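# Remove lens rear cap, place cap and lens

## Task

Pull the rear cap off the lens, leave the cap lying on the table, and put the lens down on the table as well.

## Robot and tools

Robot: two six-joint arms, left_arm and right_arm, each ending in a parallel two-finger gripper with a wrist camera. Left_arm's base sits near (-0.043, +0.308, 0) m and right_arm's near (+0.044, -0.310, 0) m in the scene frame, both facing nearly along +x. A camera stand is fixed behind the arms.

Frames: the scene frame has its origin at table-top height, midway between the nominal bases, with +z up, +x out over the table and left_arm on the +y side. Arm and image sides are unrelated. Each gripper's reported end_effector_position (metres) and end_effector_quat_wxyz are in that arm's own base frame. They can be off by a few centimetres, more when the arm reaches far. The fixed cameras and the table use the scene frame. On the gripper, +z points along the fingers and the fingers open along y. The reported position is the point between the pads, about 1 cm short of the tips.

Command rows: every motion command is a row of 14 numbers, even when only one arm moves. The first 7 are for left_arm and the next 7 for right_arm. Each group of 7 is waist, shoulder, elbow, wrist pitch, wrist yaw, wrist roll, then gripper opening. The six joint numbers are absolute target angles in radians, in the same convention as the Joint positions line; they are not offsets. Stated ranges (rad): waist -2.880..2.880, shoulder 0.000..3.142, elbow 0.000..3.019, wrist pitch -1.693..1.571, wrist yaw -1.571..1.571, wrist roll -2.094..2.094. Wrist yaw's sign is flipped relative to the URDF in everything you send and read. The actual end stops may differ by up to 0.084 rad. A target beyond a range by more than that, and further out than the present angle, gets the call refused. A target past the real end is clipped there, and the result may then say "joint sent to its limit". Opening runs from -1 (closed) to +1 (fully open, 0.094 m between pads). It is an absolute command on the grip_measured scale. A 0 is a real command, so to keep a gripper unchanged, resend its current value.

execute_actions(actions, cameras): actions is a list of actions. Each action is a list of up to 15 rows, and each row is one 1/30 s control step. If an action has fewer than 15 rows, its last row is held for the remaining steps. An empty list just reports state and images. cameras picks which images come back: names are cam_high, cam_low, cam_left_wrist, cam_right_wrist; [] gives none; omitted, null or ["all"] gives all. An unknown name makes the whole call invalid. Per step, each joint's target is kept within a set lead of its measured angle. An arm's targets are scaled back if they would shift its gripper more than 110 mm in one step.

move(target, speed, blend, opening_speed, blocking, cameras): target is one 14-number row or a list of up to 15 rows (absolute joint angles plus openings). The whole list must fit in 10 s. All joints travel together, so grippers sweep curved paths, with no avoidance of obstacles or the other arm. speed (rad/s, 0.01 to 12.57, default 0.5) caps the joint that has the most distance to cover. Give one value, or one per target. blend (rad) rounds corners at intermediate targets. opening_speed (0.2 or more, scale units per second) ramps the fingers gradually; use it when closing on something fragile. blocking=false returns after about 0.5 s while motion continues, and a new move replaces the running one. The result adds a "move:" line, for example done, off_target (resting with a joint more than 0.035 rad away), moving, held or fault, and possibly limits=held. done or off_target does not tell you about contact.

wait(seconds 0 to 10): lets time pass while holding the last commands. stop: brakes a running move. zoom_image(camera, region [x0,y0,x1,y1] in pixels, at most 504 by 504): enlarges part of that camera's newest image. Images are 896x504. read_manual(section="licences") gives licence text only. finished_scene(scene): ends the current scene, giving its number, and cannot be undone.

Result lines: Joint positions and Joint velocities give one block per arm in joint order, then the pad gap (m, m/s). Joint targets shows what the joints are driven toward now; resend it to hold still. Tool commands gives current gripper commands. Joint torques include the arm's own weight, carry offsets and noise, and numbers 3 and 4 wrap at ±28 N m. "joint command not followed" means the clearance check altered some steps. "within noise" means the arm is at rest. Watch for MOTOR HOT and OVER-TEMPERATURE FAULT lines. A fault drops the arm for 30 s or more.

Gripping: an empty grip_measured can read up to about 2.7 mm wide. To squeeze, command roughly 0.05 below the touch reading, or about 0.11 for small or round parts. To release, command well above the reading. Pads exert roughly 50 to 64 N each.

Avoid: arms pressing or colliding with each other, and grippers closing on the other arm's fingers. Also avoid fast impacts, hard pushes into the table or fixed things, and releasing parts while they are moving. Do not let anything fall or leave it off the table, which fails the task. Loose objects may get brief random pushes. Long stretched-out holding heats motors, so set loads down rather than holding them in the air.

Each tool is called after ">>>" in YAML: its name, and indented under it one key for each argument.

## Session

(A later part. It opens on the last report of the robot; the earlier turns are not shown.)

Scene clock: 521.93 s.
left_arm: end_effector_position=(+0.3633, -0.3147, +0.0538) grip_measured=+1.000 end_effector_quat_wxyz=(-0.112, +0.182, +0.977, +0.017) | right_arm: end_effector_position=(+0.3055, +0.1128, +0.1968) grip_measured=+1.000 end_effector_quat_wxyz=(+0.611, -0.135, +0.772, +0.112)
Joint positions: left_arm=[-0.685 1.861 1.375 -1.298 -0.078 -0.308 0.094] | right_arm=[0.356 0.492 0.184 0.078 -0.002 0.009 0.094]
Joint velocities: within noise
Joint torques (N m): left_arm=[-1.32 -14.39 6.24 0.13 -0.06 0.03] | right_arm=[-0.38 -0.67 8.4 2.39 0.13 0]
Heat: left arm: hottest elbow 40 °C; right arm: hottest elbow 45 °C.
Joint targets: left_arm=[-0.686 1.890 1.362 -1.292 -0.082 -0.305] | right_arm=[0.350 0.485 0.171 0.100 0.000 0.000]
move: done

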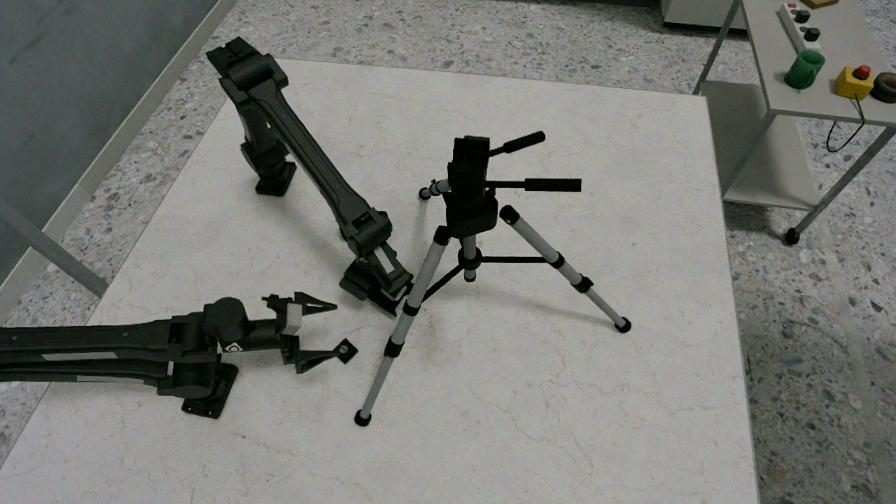

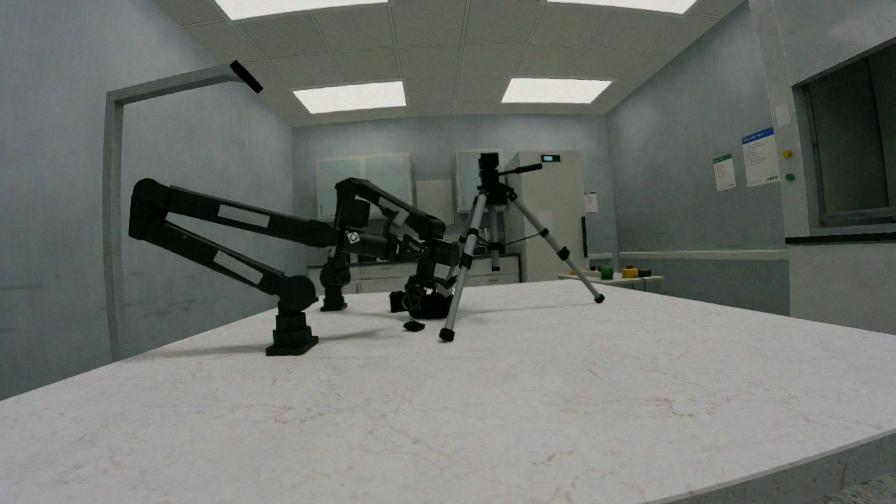

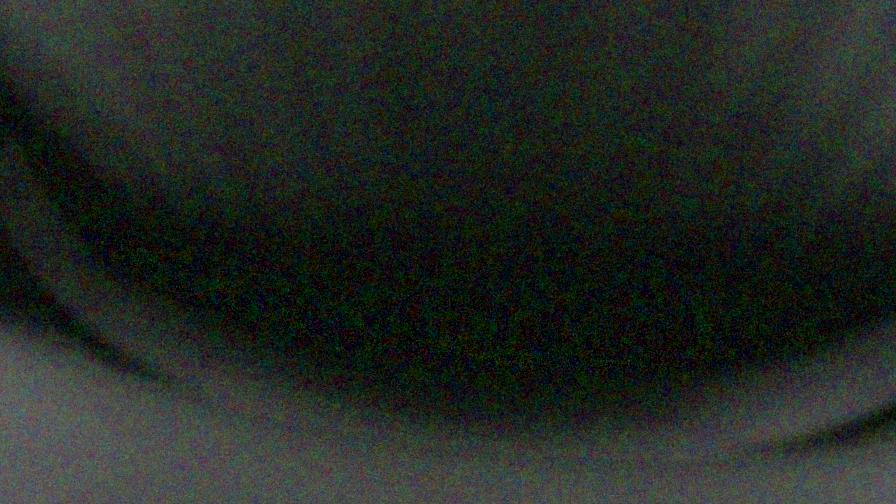

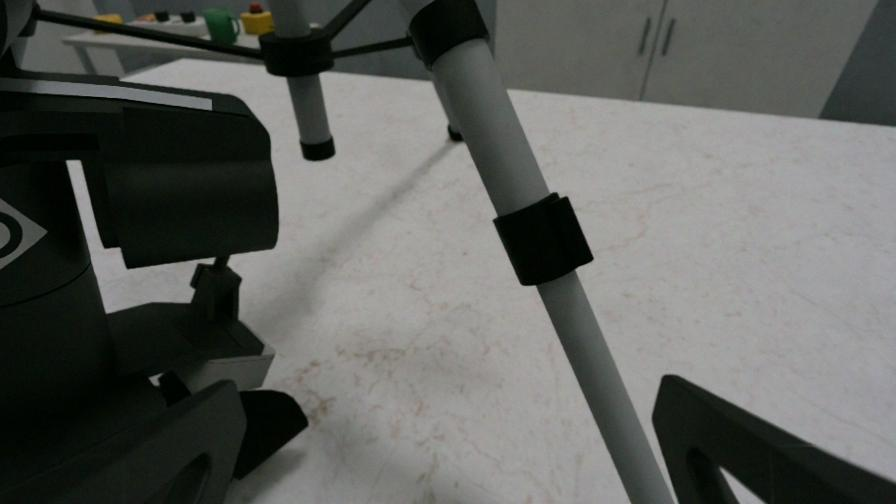

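>>> move:
  target:
    - [-0.686,1.845,1.440,-1.40,-0.082,-0.305,1.0,0.35,0.485,0.171,0.1,0,0,1.0]
    - [-0.655,2.05,1.76,-1.68,-0.14,-0.255,1.0,0.35,0.485,0.171,0.1,0,0,1.0]
  speed: 0.25

Scene clock: 566.07 s.
left_arm: end_effector_position=(+0.3892, -0.3367, +0.0946) grip_measured=+1.000 end_effector_quat_wxyz=(-0.214, +0.182, +0.959, +0.033) | right_arm: end_effector_position=(+0.3055, +0.1128, +0.1968) grip_measured=+1.000 end_effector_quat_wxyz=(+0.611, -0.135, +0.772, +0.112)
Joint positions: left_arm=[-0.666 2.031 1.712 -1.668 -0.136 -0.263 0.094] | right_arm=[0.356 0.492 0.184 0.078 -0.002 0.009 0.094]
Joint velocities: within noise
Joint torques (N m): left_arm=[-0.38 -18.02 10.89 -1.11 -0.12 0.11] | right_arm=[-0.03 -0.62 8.62 2.22 0.15 -0.05]
Heat: left arm: hottest elbow 39 °C; right arm: hottest elbow 45 °C.
Joint targets: left_arm=[-0.655 2.050 1.760 -1.680 -0.140 -0.255] | right_arm=[0.350 0.485 0.171 0.100 0.000 0.000]
move: off_target (left_arm); left_arm: the elbow is farthest, 0.048 rad from its target

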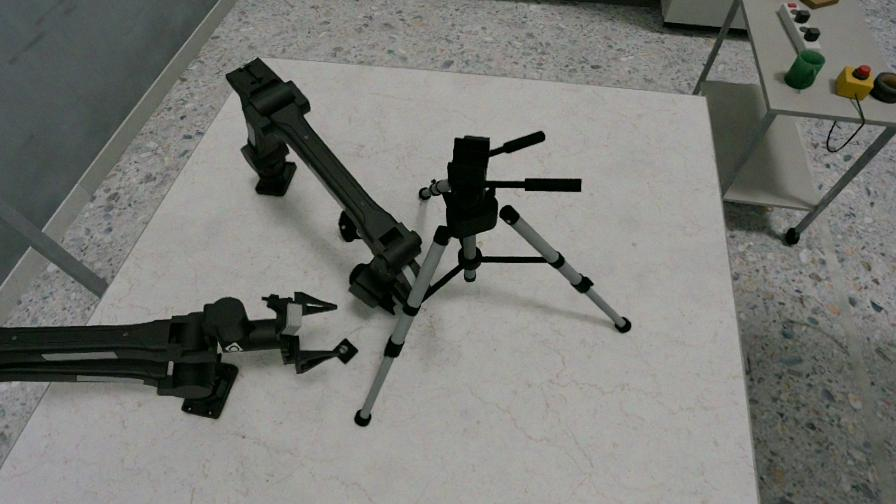

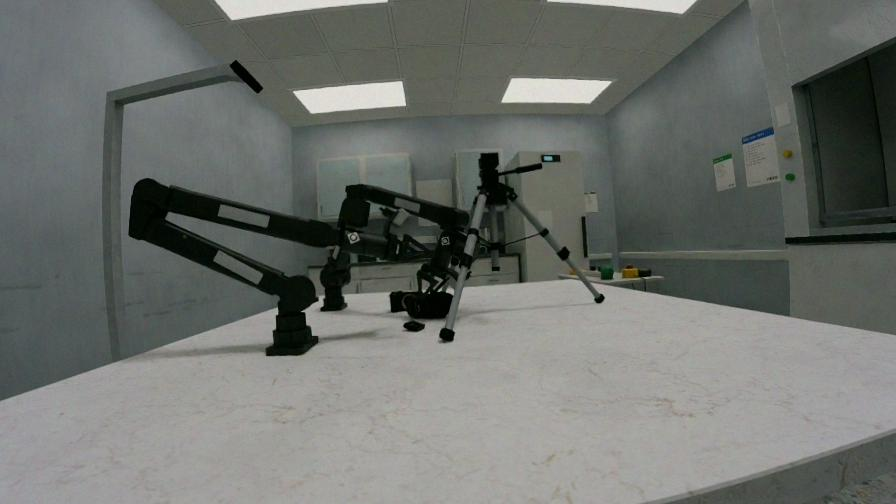

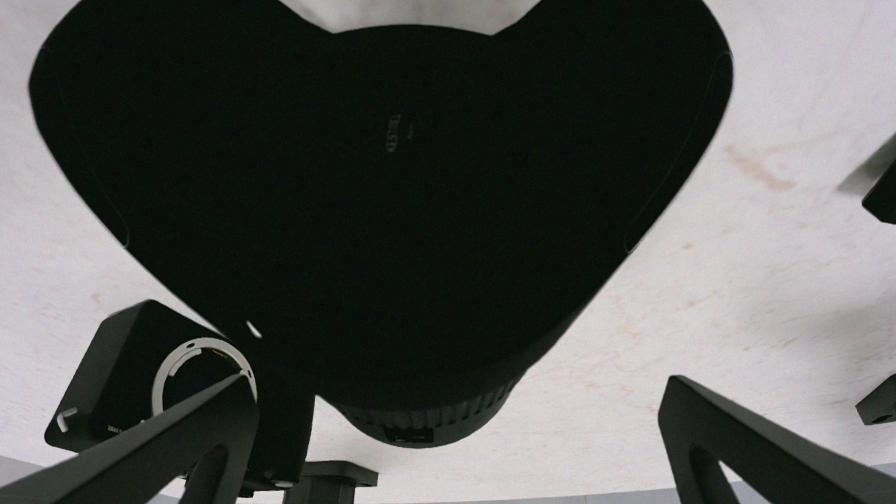

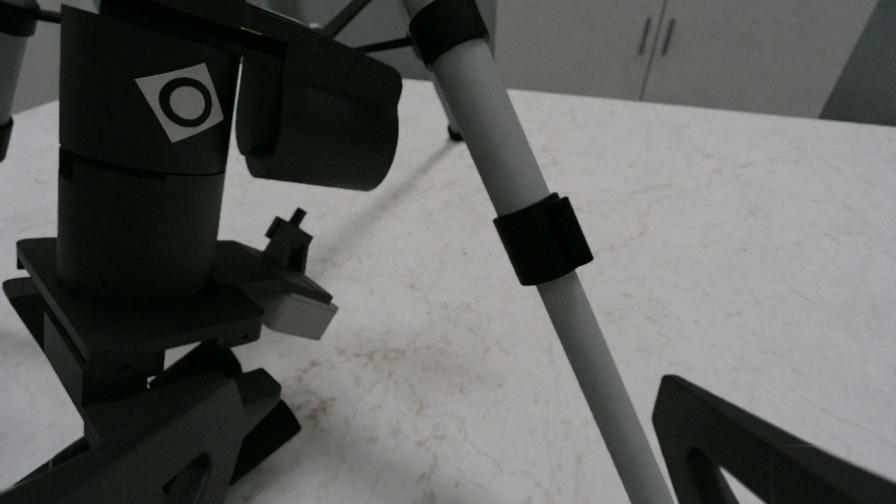

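>>> move:
  target: [-0.637,2.066,1.762,-1.69,-0.144,-0.247,1.0,0.35,0.485,0.171,0.1,0,0,1.0]
  speed: 0.1
  cameras: ["cam_left_wrist","cam_right_wrist"]

Scene clock: 581.37 s.
left_arm: end_effector_position=(+0.3948, -0.3283, +0.0890) grip_measured=+1.000 end_effector_quat_wxyz=(-0.224, +0.174, +0.958, +0.032) | right_arm: end_effector_position=(+0.3055, +0.1128, +0.1968) grip_measured=+1.000 end_effector_quat_wxyz=(+0.611, -0.135, +0.772, +0.112)
Joint positions: left_arm=[-0.645 2.047 1.717 -1.677 -0.14 -0.255 0.094] | right_arm=[0.356 0.492 0.184 0.078 -0.002 0.009 0.094]
Joint velocities: within noise
Joint torques (N m): left_arm=[-0.56 -17.85 10.67 -1.16 -0.11 0.11] | right_arm=[-1.2 -0.97 8.46 2.25 0.2 -0.01]
Heat: left arm: hottest elbow 40 °C; right arm: hottest elbow 45 °C.
Joint targets: left_arm=[-0.637 2.066 1.762 -1.690 -0.144 -0.247] | right_arm=[0.350 0.485 0.171 0.100 0.000 0.000]
move: off_target (left_arm); left_arm: the elbow is farthest, 0.045 rad from its target
Images, in order (width x height): cam_left_wrist 896x504, cam_right_wrist 896x504.

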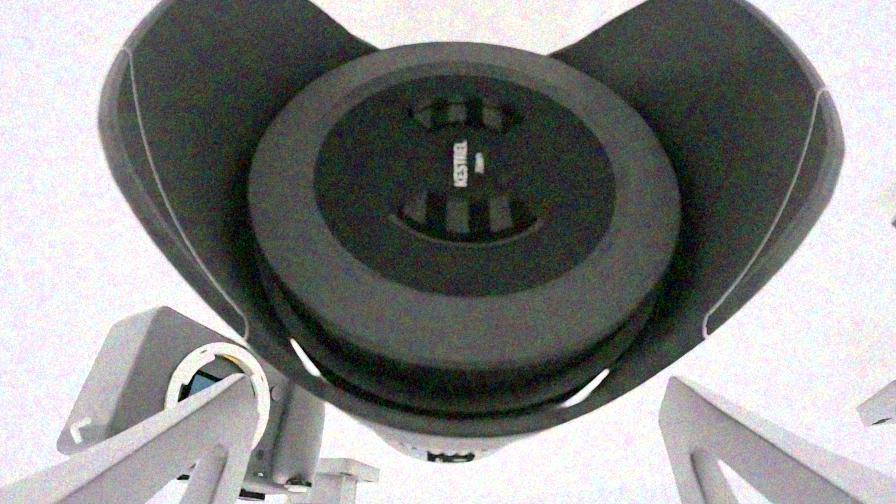

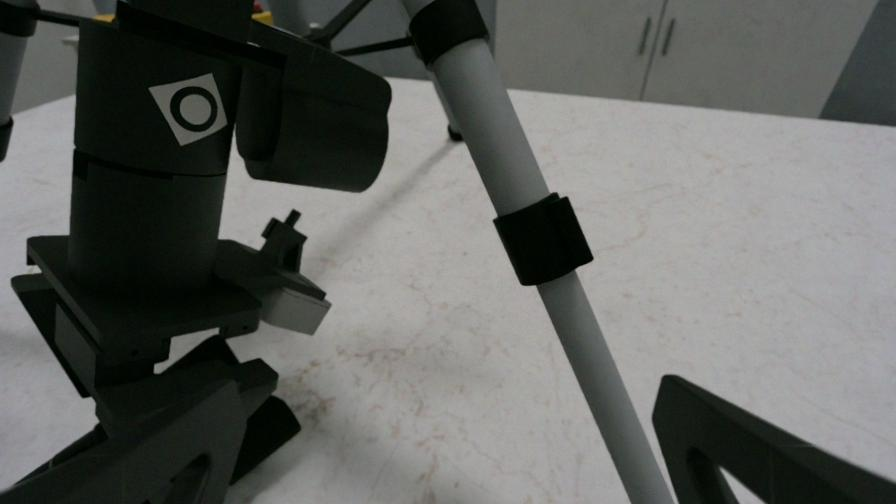

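>>> move:
  target:
    - [-0.637,1.85,1.717,-1.677,-0.144,-0.247,1.0,0.35,0.485,0.171,0.1,0,0,1.0]
    - [-0.70,1.6,1.35,-1.24,0,-0.31,1.0,0.35,0.485,0.171,0.1,0,0,1.0]
    - [-0.777,1.449,0.974,-0.80,0.1245,-0.393,1.0,0.35,0.485,0.171,0.1,0,0,1.0]
  speed: 0.3
  blend: 0.05

Scene clock: 631.10 s.
left_arm: end_effector_position=(+0.3395, -0.2988, +0.0979) grip_measured=+1.000 end_effector_quat_wxyz=(+0.145, +0.180, +0.973, -0.023) | right_arm: end_effector_position=(+0.3055, +0.1128, +0.1968) grip_measured=+1.000 end_effector_quat_wxyz=(+0.611, -0.135, +0.772, +0.112)
Joint positions: left_arm=[-0.767 1.462 0.975 -0.814 0.121 -0.385 0.094] | right_arm=[0.356 0.492 0.184 0.078 -0.002 0.009 0.094]
Joint velocities: within noise
Joint torques (N m): left_arm=[-1.96 -12.34 7.9 1.42 0.45 -0.11] | right_arm=[-0.32 -0.97 8.53 2.35 0.16 -0.04]
Heat: left arm: hottest elbow 44 °C; right arm: hottest elbow 45 °C.
Joint targets: left_arm=[-0.777 1.449 0.974 -0.800 0.125 -0.393] | right_arm=[0.350 0.485 0.171 0.100 0.000 0.000]
move: done

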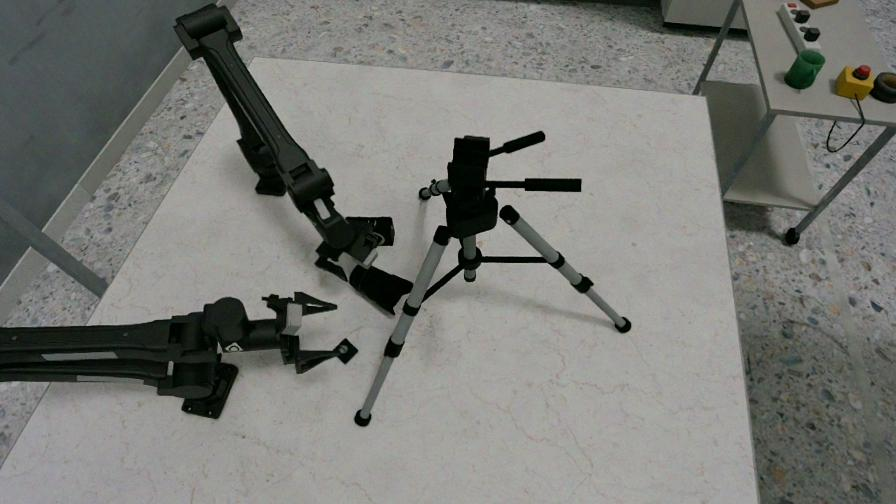

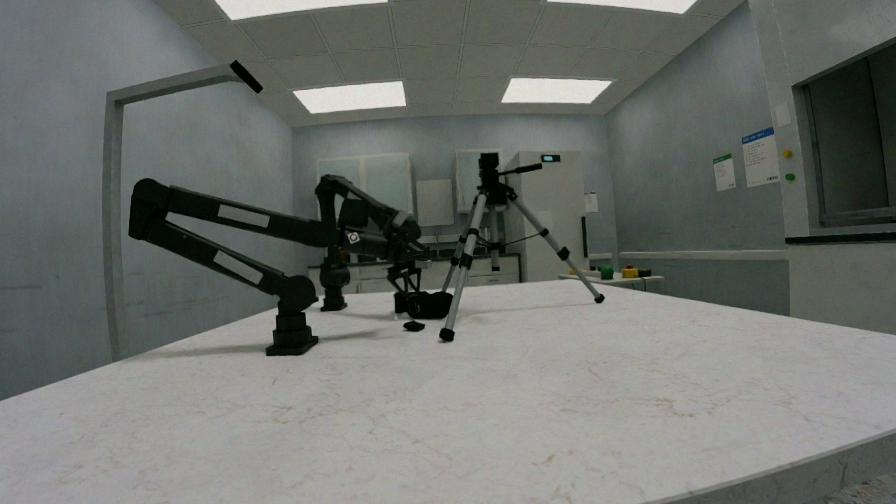

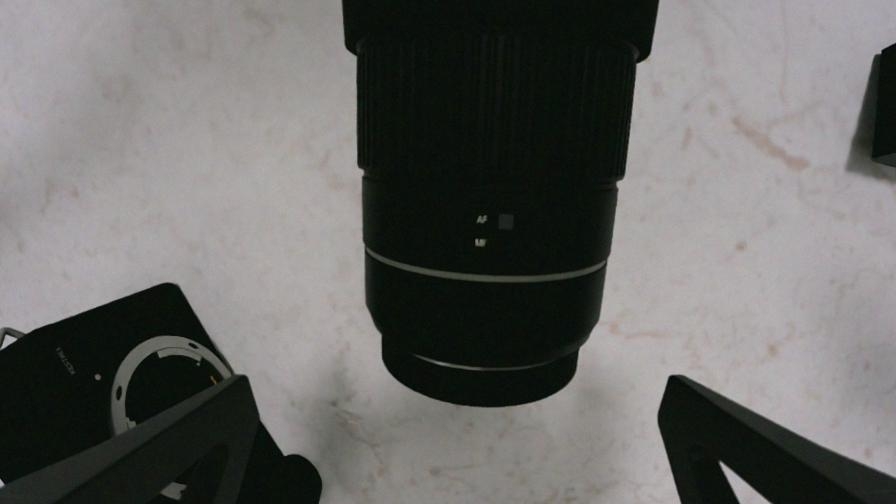

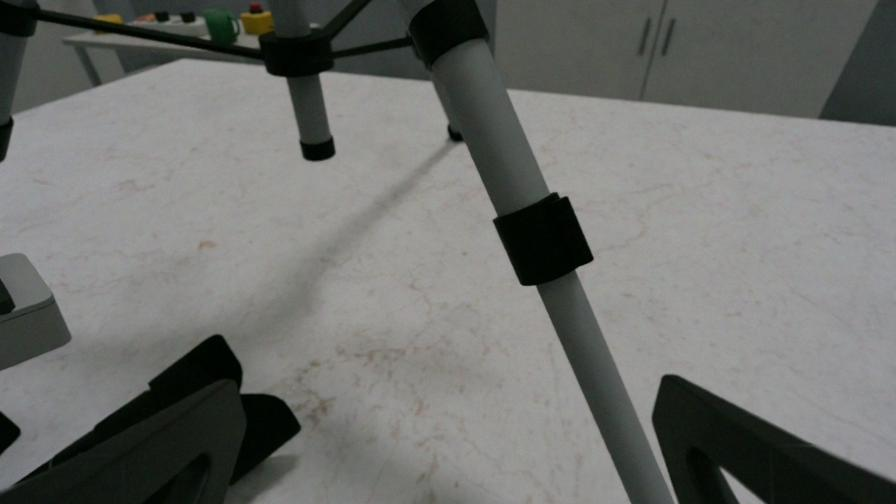

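>>> move:
  target:
    - [-0.777,1.535,0.955,-0.71,0.121,-0.388,1.0,0.35,0.485,0.171,0.1,0,0,1.0]
    - [-0.777,1.588,0.942,-0.632,0.119,-0.378,1.0,0.35,0.485,0.171,0.1,0,0,1.0]
  speed: 0.12

Scene clock: 645.93 s.
left_arm: end_effector_position=(+0.3533, -0.3121, +0.0475) grip_measured=+1.000 end_effector_quat_wxyz=(+0.155, +0.179, +0.971, -0.030) | right_arm: end_effector_position=(+0.3055, +0.1128, +0.1968) grip_measured=+1.000 end_effector_quat_wxyz=(+0.611, -0.135, +0.772, +0.112)
Joint positions: left_arm=[-0.767 1.574 0.943 -0.646 0.121 -0.385 0.094] | right_arm=[0.356 0.492 0.184 0.078 -0.002 0.009 0.094]
Joint velocities: within noise
Joint torques (N m): left_arm=[-1.96 -11.46 7.17 1.59 0.2 0.08] | right_arm=[0.85 -1.55 8.64 2.33 0.17 0.05]
Heat: left arm: hottest elbow 43 °C; right arm: hottest elbow 45 °C.
Joint targets: left_arm=[-0.777 1.588 0.942 -0.632 0.119 -0.378] | right_arm=[0.350 0.485 0.171 0.100 0.000 0.000]
move: done

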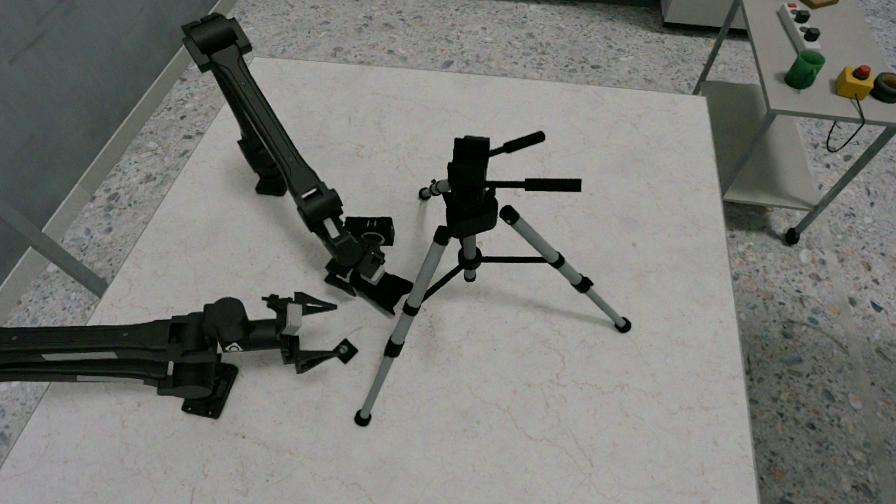

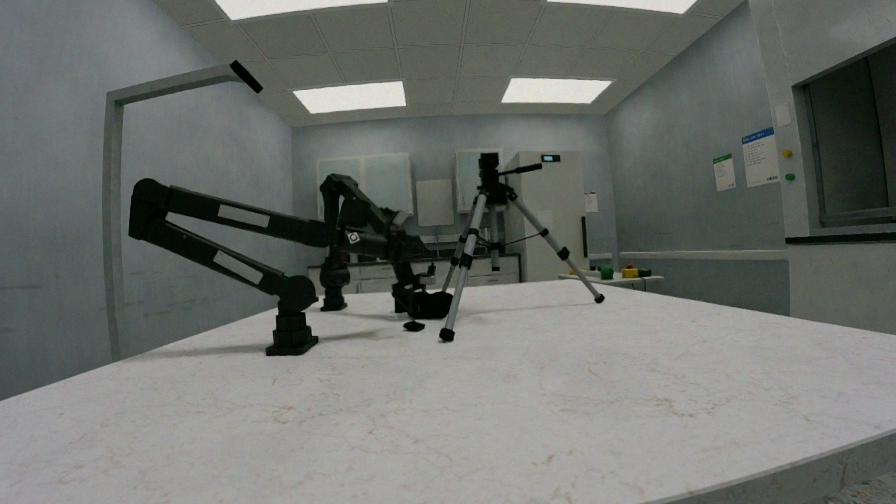

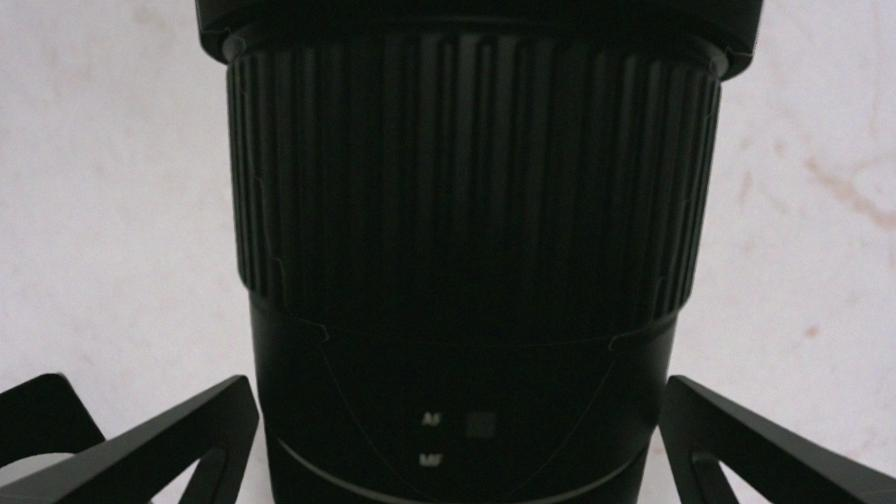

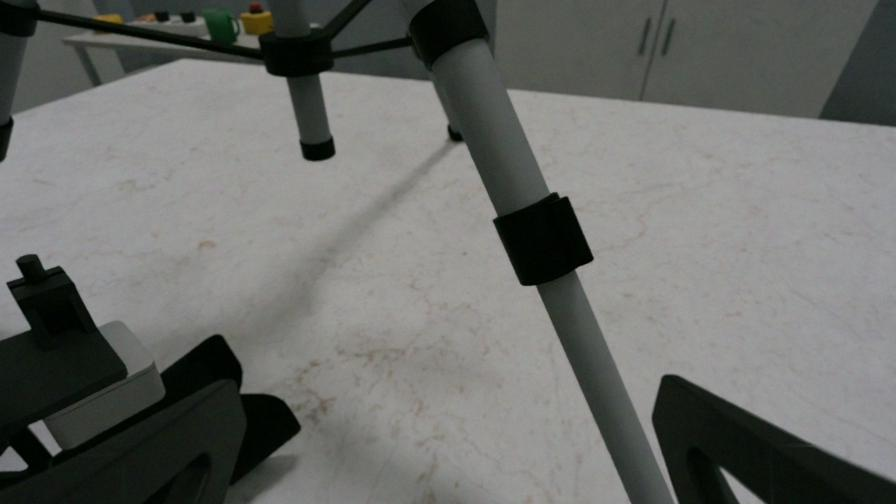

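>>> move:
  target: [-0.777,1.620,0.942,-0.625,0.119,-0.378,1.0,0.35,0.485,0.171,0.1,0,0,1.0]
  speed: 0.12
  cameras: ["cam_left_wrist","cam_right_wrist"]

Scene clock: 656.93 s.
left_arm: end_effector_position=(+0.3525, -0.3113, +0.0336) grip_measured=+1.000 end_effector_quat_wxyz=(+0.145, +0.180, +0.973, -0.023) | right_arm: end_effector_position=(+0.3055, +0.1128, +0.1968) grip_measured=+1.000 end_effector_quat_wxyz=(+0.611, -0.135, +0.772, +0.112)
Joint positions: left_arm=[-0.767 1.606 0.943 -0.639 0.121 -0.385 0.094] | right_arm=[0.356 0.492 0.184 0.078 -0.002 0.009 0.094]
Joint velocities: within noise
Joint torques (N m): left_arm=[-2.26 -11.75 6.98 1.51 0.21 0.08] | right_arm=[-1.03 -1.2 8.58 2.44 0.13 0]
Heat: left arm: hottest elbow 42 °C; right arm: hottest elbow 45 °C.
Joint targets: left_arm=[-0.777 1.620 0.942 -0.625 0.119 -0.378] | right_arm=[0.350 0.485 0.171 0.100 0.000 0.000]
move: done
Images, in order (width x height): cam_left_wrist 896x504, cam_right_wrist 896x504.

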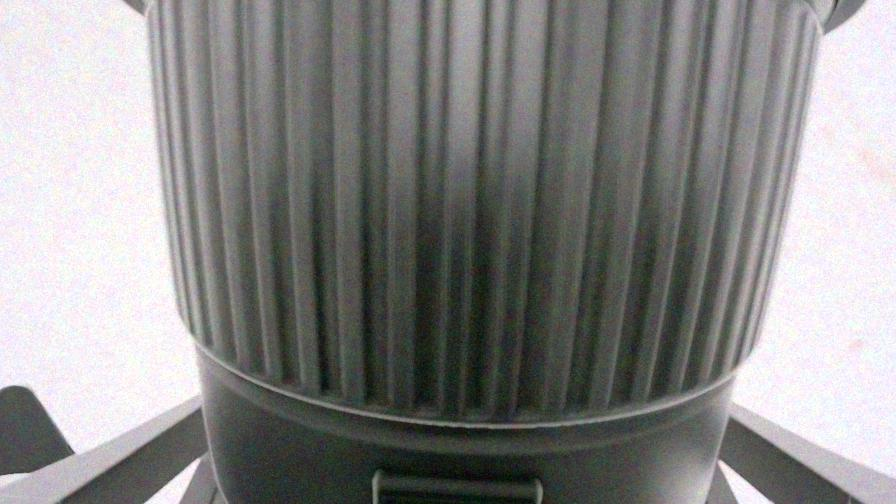

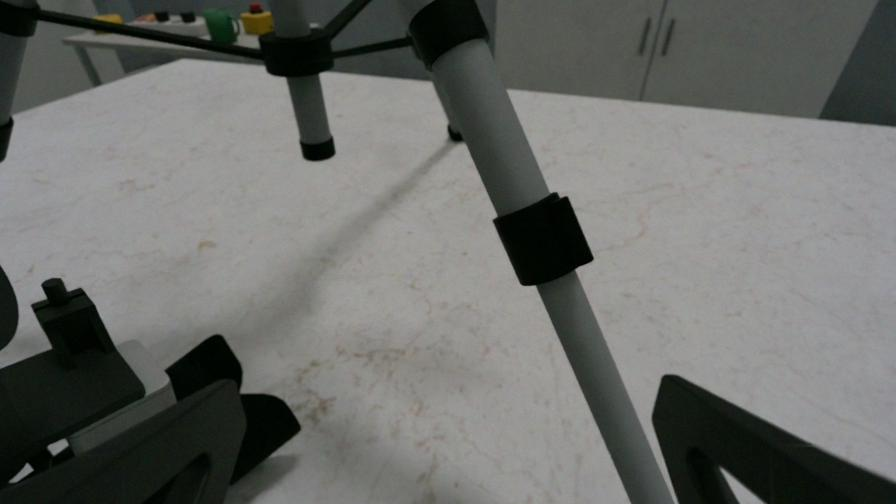

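>>> move:
  target: [-0.777,1.620,0.942,-0.625,0.119,-0.378,0.45,0.35,0.485,0.171,0.1,0,0,1.0]
  opening_speed: 0.3
  cameras: ["cam_left_wrist","cam_right_wrist"]

Scene clock: 668.30 s.
left_arm: end_effector_position=(+0.3525, -0.3113, +0.0336) grip_measured=+0.456 end_effector_quat_wxyz=(+0.145, +0.180, +0.973, -0.023) | right_arm: end_effector_position=(+0.3055, +0.1128, +0.1968) grip_measured=+1.000 end_effector_quat_wxyz=(+0.611, -0.135, +0.772, +0.112)
Joint positions: left_arm=[-0.767 1.606 0.943 -0.639 0.121 -0.385 0.068] | right_arm=[0.356 0.492 0.184 0.078 -0.002 0.009 0.094]
Joint velocities: within noise
Joint torques (N m): left_arm=[-1.96 -11.93 6.97 1.46 0.19 0.08] | right_arm=[-0.03 -0.38 8.66 2.25 0.17 -0.02]
Heat: left arm: hottest elbow 41 °C; right arm: hottest elbow 45 °C.
Joint targets: left_arm=[-0.777 1.620 0.942 -0.625 0.119 -0.378] | right_arm=[0.350 0.485 0.171 0.100 0.000 0.000]
move: done
Images, in order (width x height): cam_left_wrist 896x504, cam_right_wrist 896x504.

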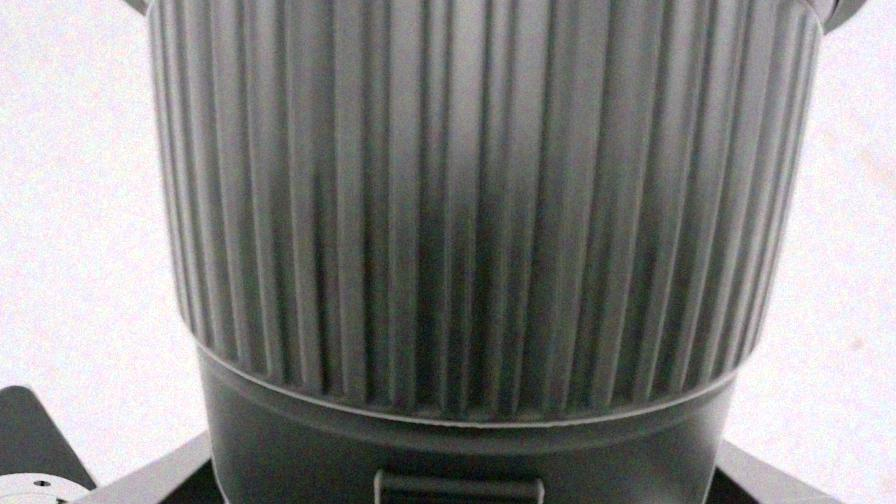

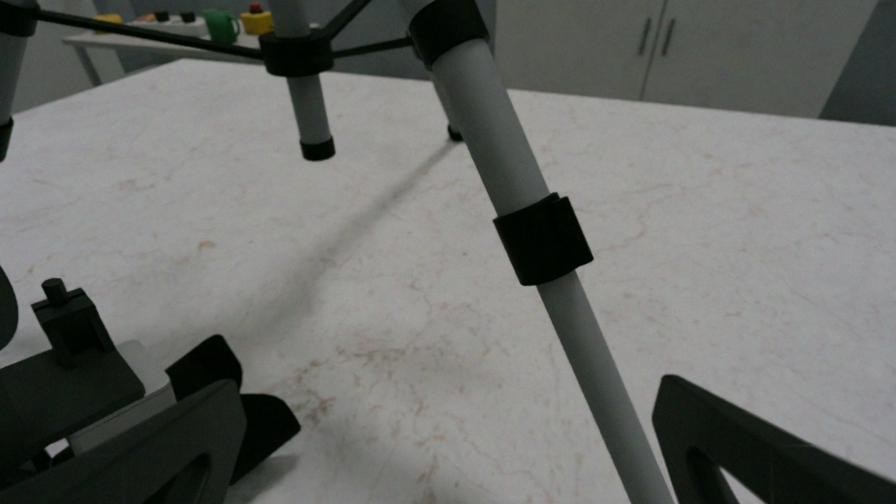

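>>> move:
  target: [-0.777,1.620,0.942,-0.625,0.119,-0.378,0.2,0.35,0.485,0.171,0.1,0,0,1.0]
  opening_speed: 0.2
  cameras: ["cam_left_wrist","cam_right_wrist"]

Scene clock: 675.37 s.
left_arm: end_effector_position=(+0.3525, -0.3113, +0.0336) grip_measured=+0.443 end_effector_quat_wxyz=(+0.145, +0.180, +0.973, -0.023) | right_arm: end_effector_position=(+0.3055, +0.1128, +0.1968) grip_measured=+1.000 end_effector_quat_wxyz=(+0.611, -0.135, +0.772, +0.112)
Joint positions: left_arm=[-0.767 1.606 0.943 -0.639 0.121 -0.385 0.068] | right_arm=[0.356 0.492 0.184 0.078 -0.002 0.009 0.094]
Joint velocities: within noise
Joint torques (N m): left_arm=[-2.02 -11.46 6.99 1.54 0.19 0.07] | right_arm=[-0.79 -1.55 8.46 2.44 0.11 0.02]
Heat: left arm: hottest elbow 41 °C; right arm: hottest elbow 45 °C.
Joint targets: left_arm=[-0.777 1.620 0.942 -0.625 0.119 -0.378] | right_arm=[0.350 0.485 0.171 0.100 0.000 0.000]
move: done
Images, in order (width x height): cam_left_wrist 896x504, cam_right_wrist 896x504.

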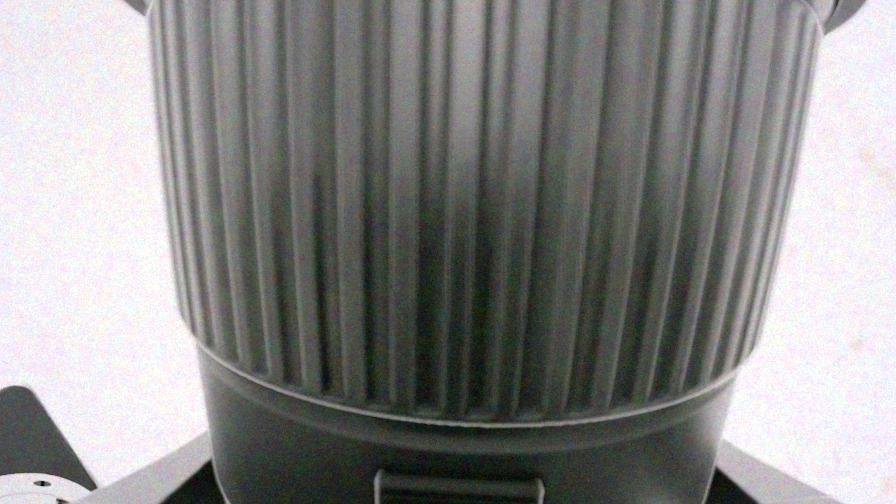

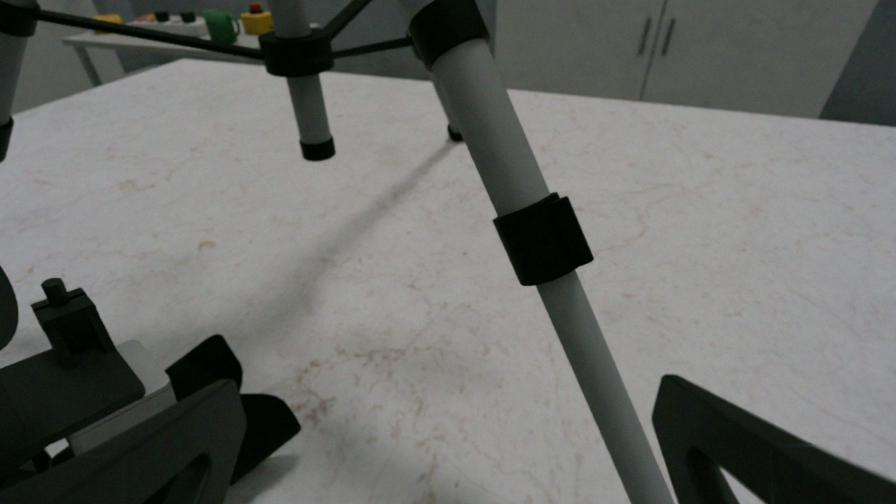

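>>> move:
  target:
    - [-0.777,1.42,1.23,-1.09,0.121,-0.385,0.2,0.35,0.485,0.171,0.1,0,0,1.0]
    - [-0.937,1.603,1.49,-1.48,0.292,-1.704,0.2,0.35,0.485,0.171,0.1,0,0,1.0]
  speed: [0.15,0.4]

Scene clock: 726.03 s.
left_arm: end_effector_position=(+0.3107, -0.3364, +0.1830) grip_measured=+0.442 end_effector_quat_wxyz=(+0.117, -0.362, +0.920, +0.088) | right_arm: end_effector_position=(+0.3055, +0.1128, +0.1968) grip_measured=+1.000 end_effector_quat_wxyz=(+0.611, -0.135, +0.772, +0.112)
Joint positions: left_arm=[-0.927 1.622 1.405 -1.464 0.273 -1.692 0.068] | right_arm=[0.356 0.492 0.184 0.078 -0.002 0.009 0.094]
Joint velocities: within noise
Joint torques (N m): left_arm=[-1.9 -15.62 14.3 -0.75 1.28 -0.11] | right_arm=[-0.15 -1.08 8.62 2.5 0.12 0]
Heat: left arm: hottest elbow 41 °C; right arm: hottest elbow 45 °C.
Joint targets: left_arm=[-0.937 1.603 1.490 -1.480 0.292 -1.704] | right_arm=[0.350 0.485 0.171 0.100 0.000 0.000]
move: off_target (left_arm); left_arm: the elbow is farthest, 0.085 rad from its target

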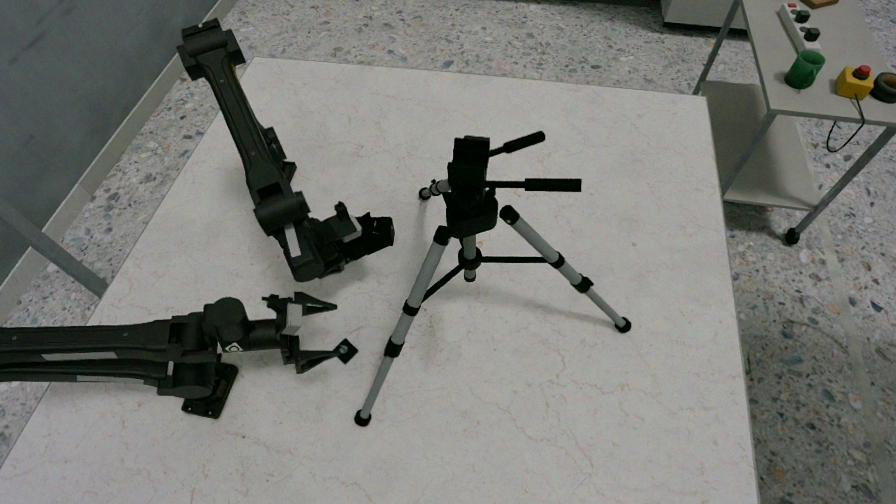

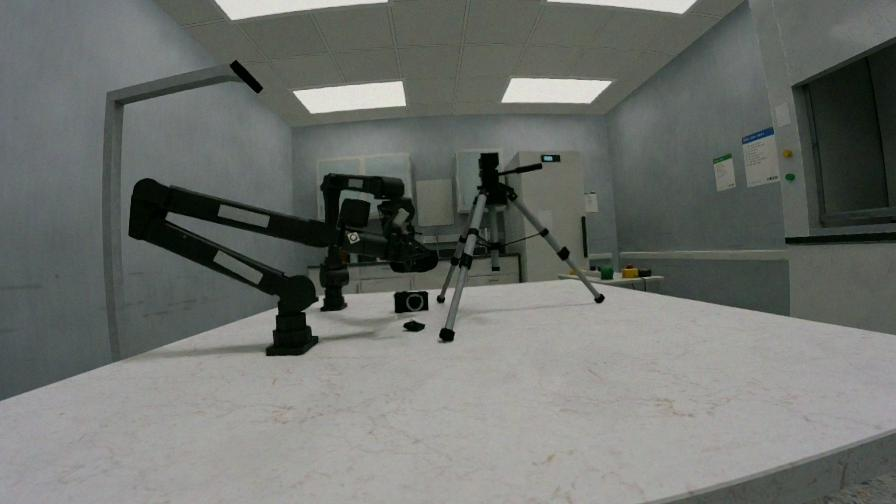

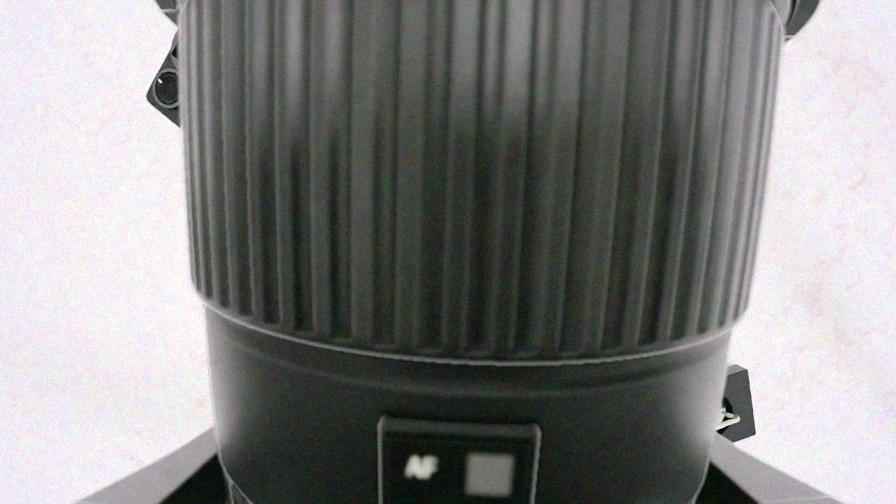

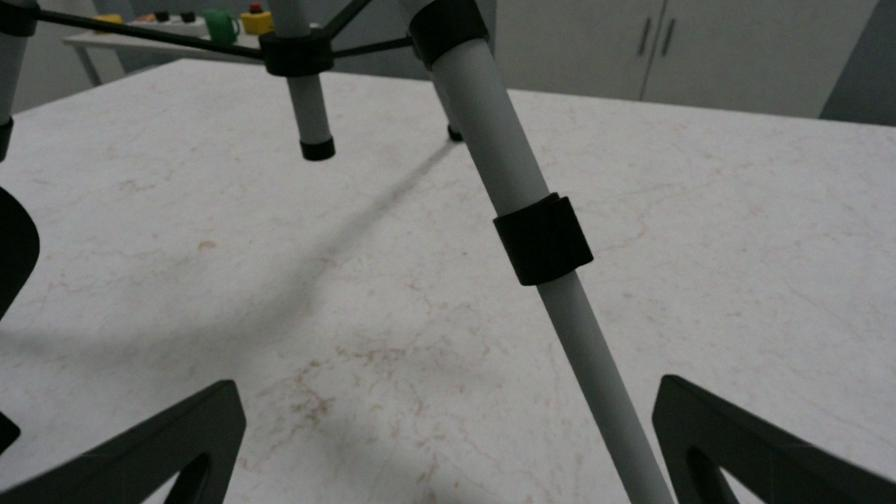

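>>> move:
  target:
    - [-0.893,1.678,1.68,-1.62,0.38,-1.944,0.2,0.35,0.485,0.171,0.1,0,0,1.0]
    - [-0.893,1.678,1.68,-1.62,0.38,-1.944,0.2,0.172,0.561,0.115,0.446,0.87,0,1.0]
  speed: [0.2,0.4]

Scene clock: 858.07 s.
left_arm: end_effector_position=(+0.3487, -0.3439, +0.2238) grip_measured=+0.442 end_effector_quat_wxyz=(+0.166, -0.474, +0.860, +0.091) | right_arm: end_effector_position=(+0.2422, +0.1781, +0.2291) grip_measured=+1.000 end_effector_quat_wxyz=(+0.611, -0.350, +0.615, +0.356)
Joint positions: left_arm=[-0.903 1.698 1.596 -1.601 0.359 -1.935 0.068] | right_arm=[0.179 0.554 0.127 0.425 0.866 0.009 0.094]
Joint velocities: within noise
Joint torques (N m): left_arm=[-0.44 -17.08 14.37 -0.92 1.41 -0.1] | right_arm=[-0.38 0.26 8.2 2.1 0.2 -0.06]
Heat: left arm: hottest elbow 52 °C; right arm: hottest elbow 45 °C.
Joint targets: left_arm=[-0.893 1.678 1.680 -1.620 0.380 -1.944] | right_arm=[0.172 0.561 0.115 0.446 0.870 0.000]
move: off_target (left_arm); left_arm: the elbow is farthest, 0.084 rad from its target

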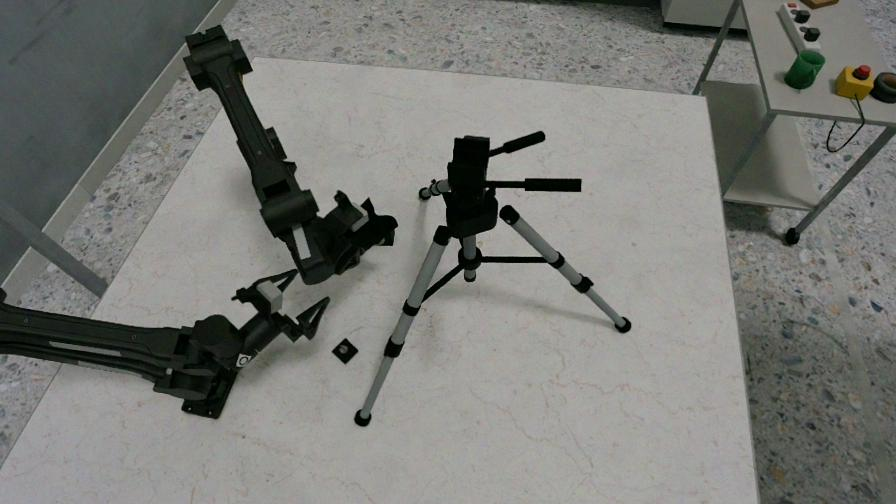

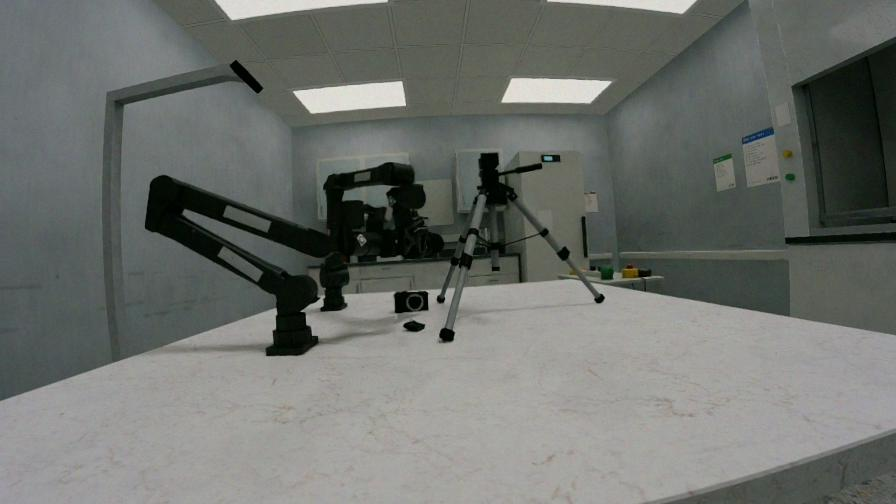

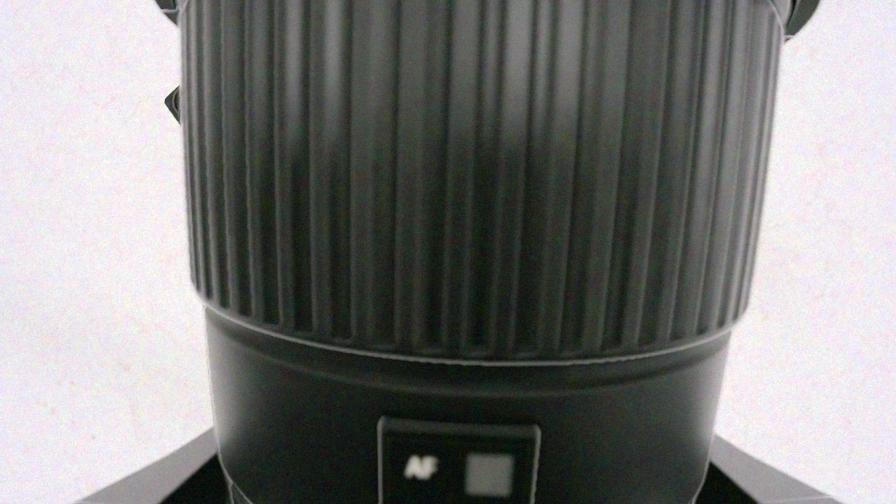

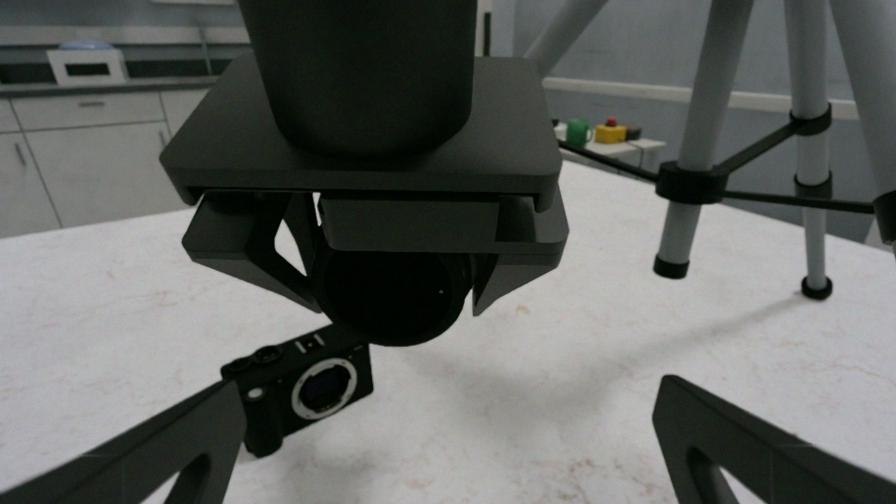

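>>> zoom_image:
  camera: "cam_right_wrist"
  region: [280, 200, 520, 380]

Scaled by 2.100.

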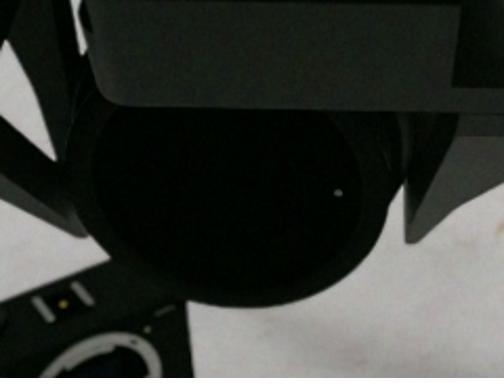

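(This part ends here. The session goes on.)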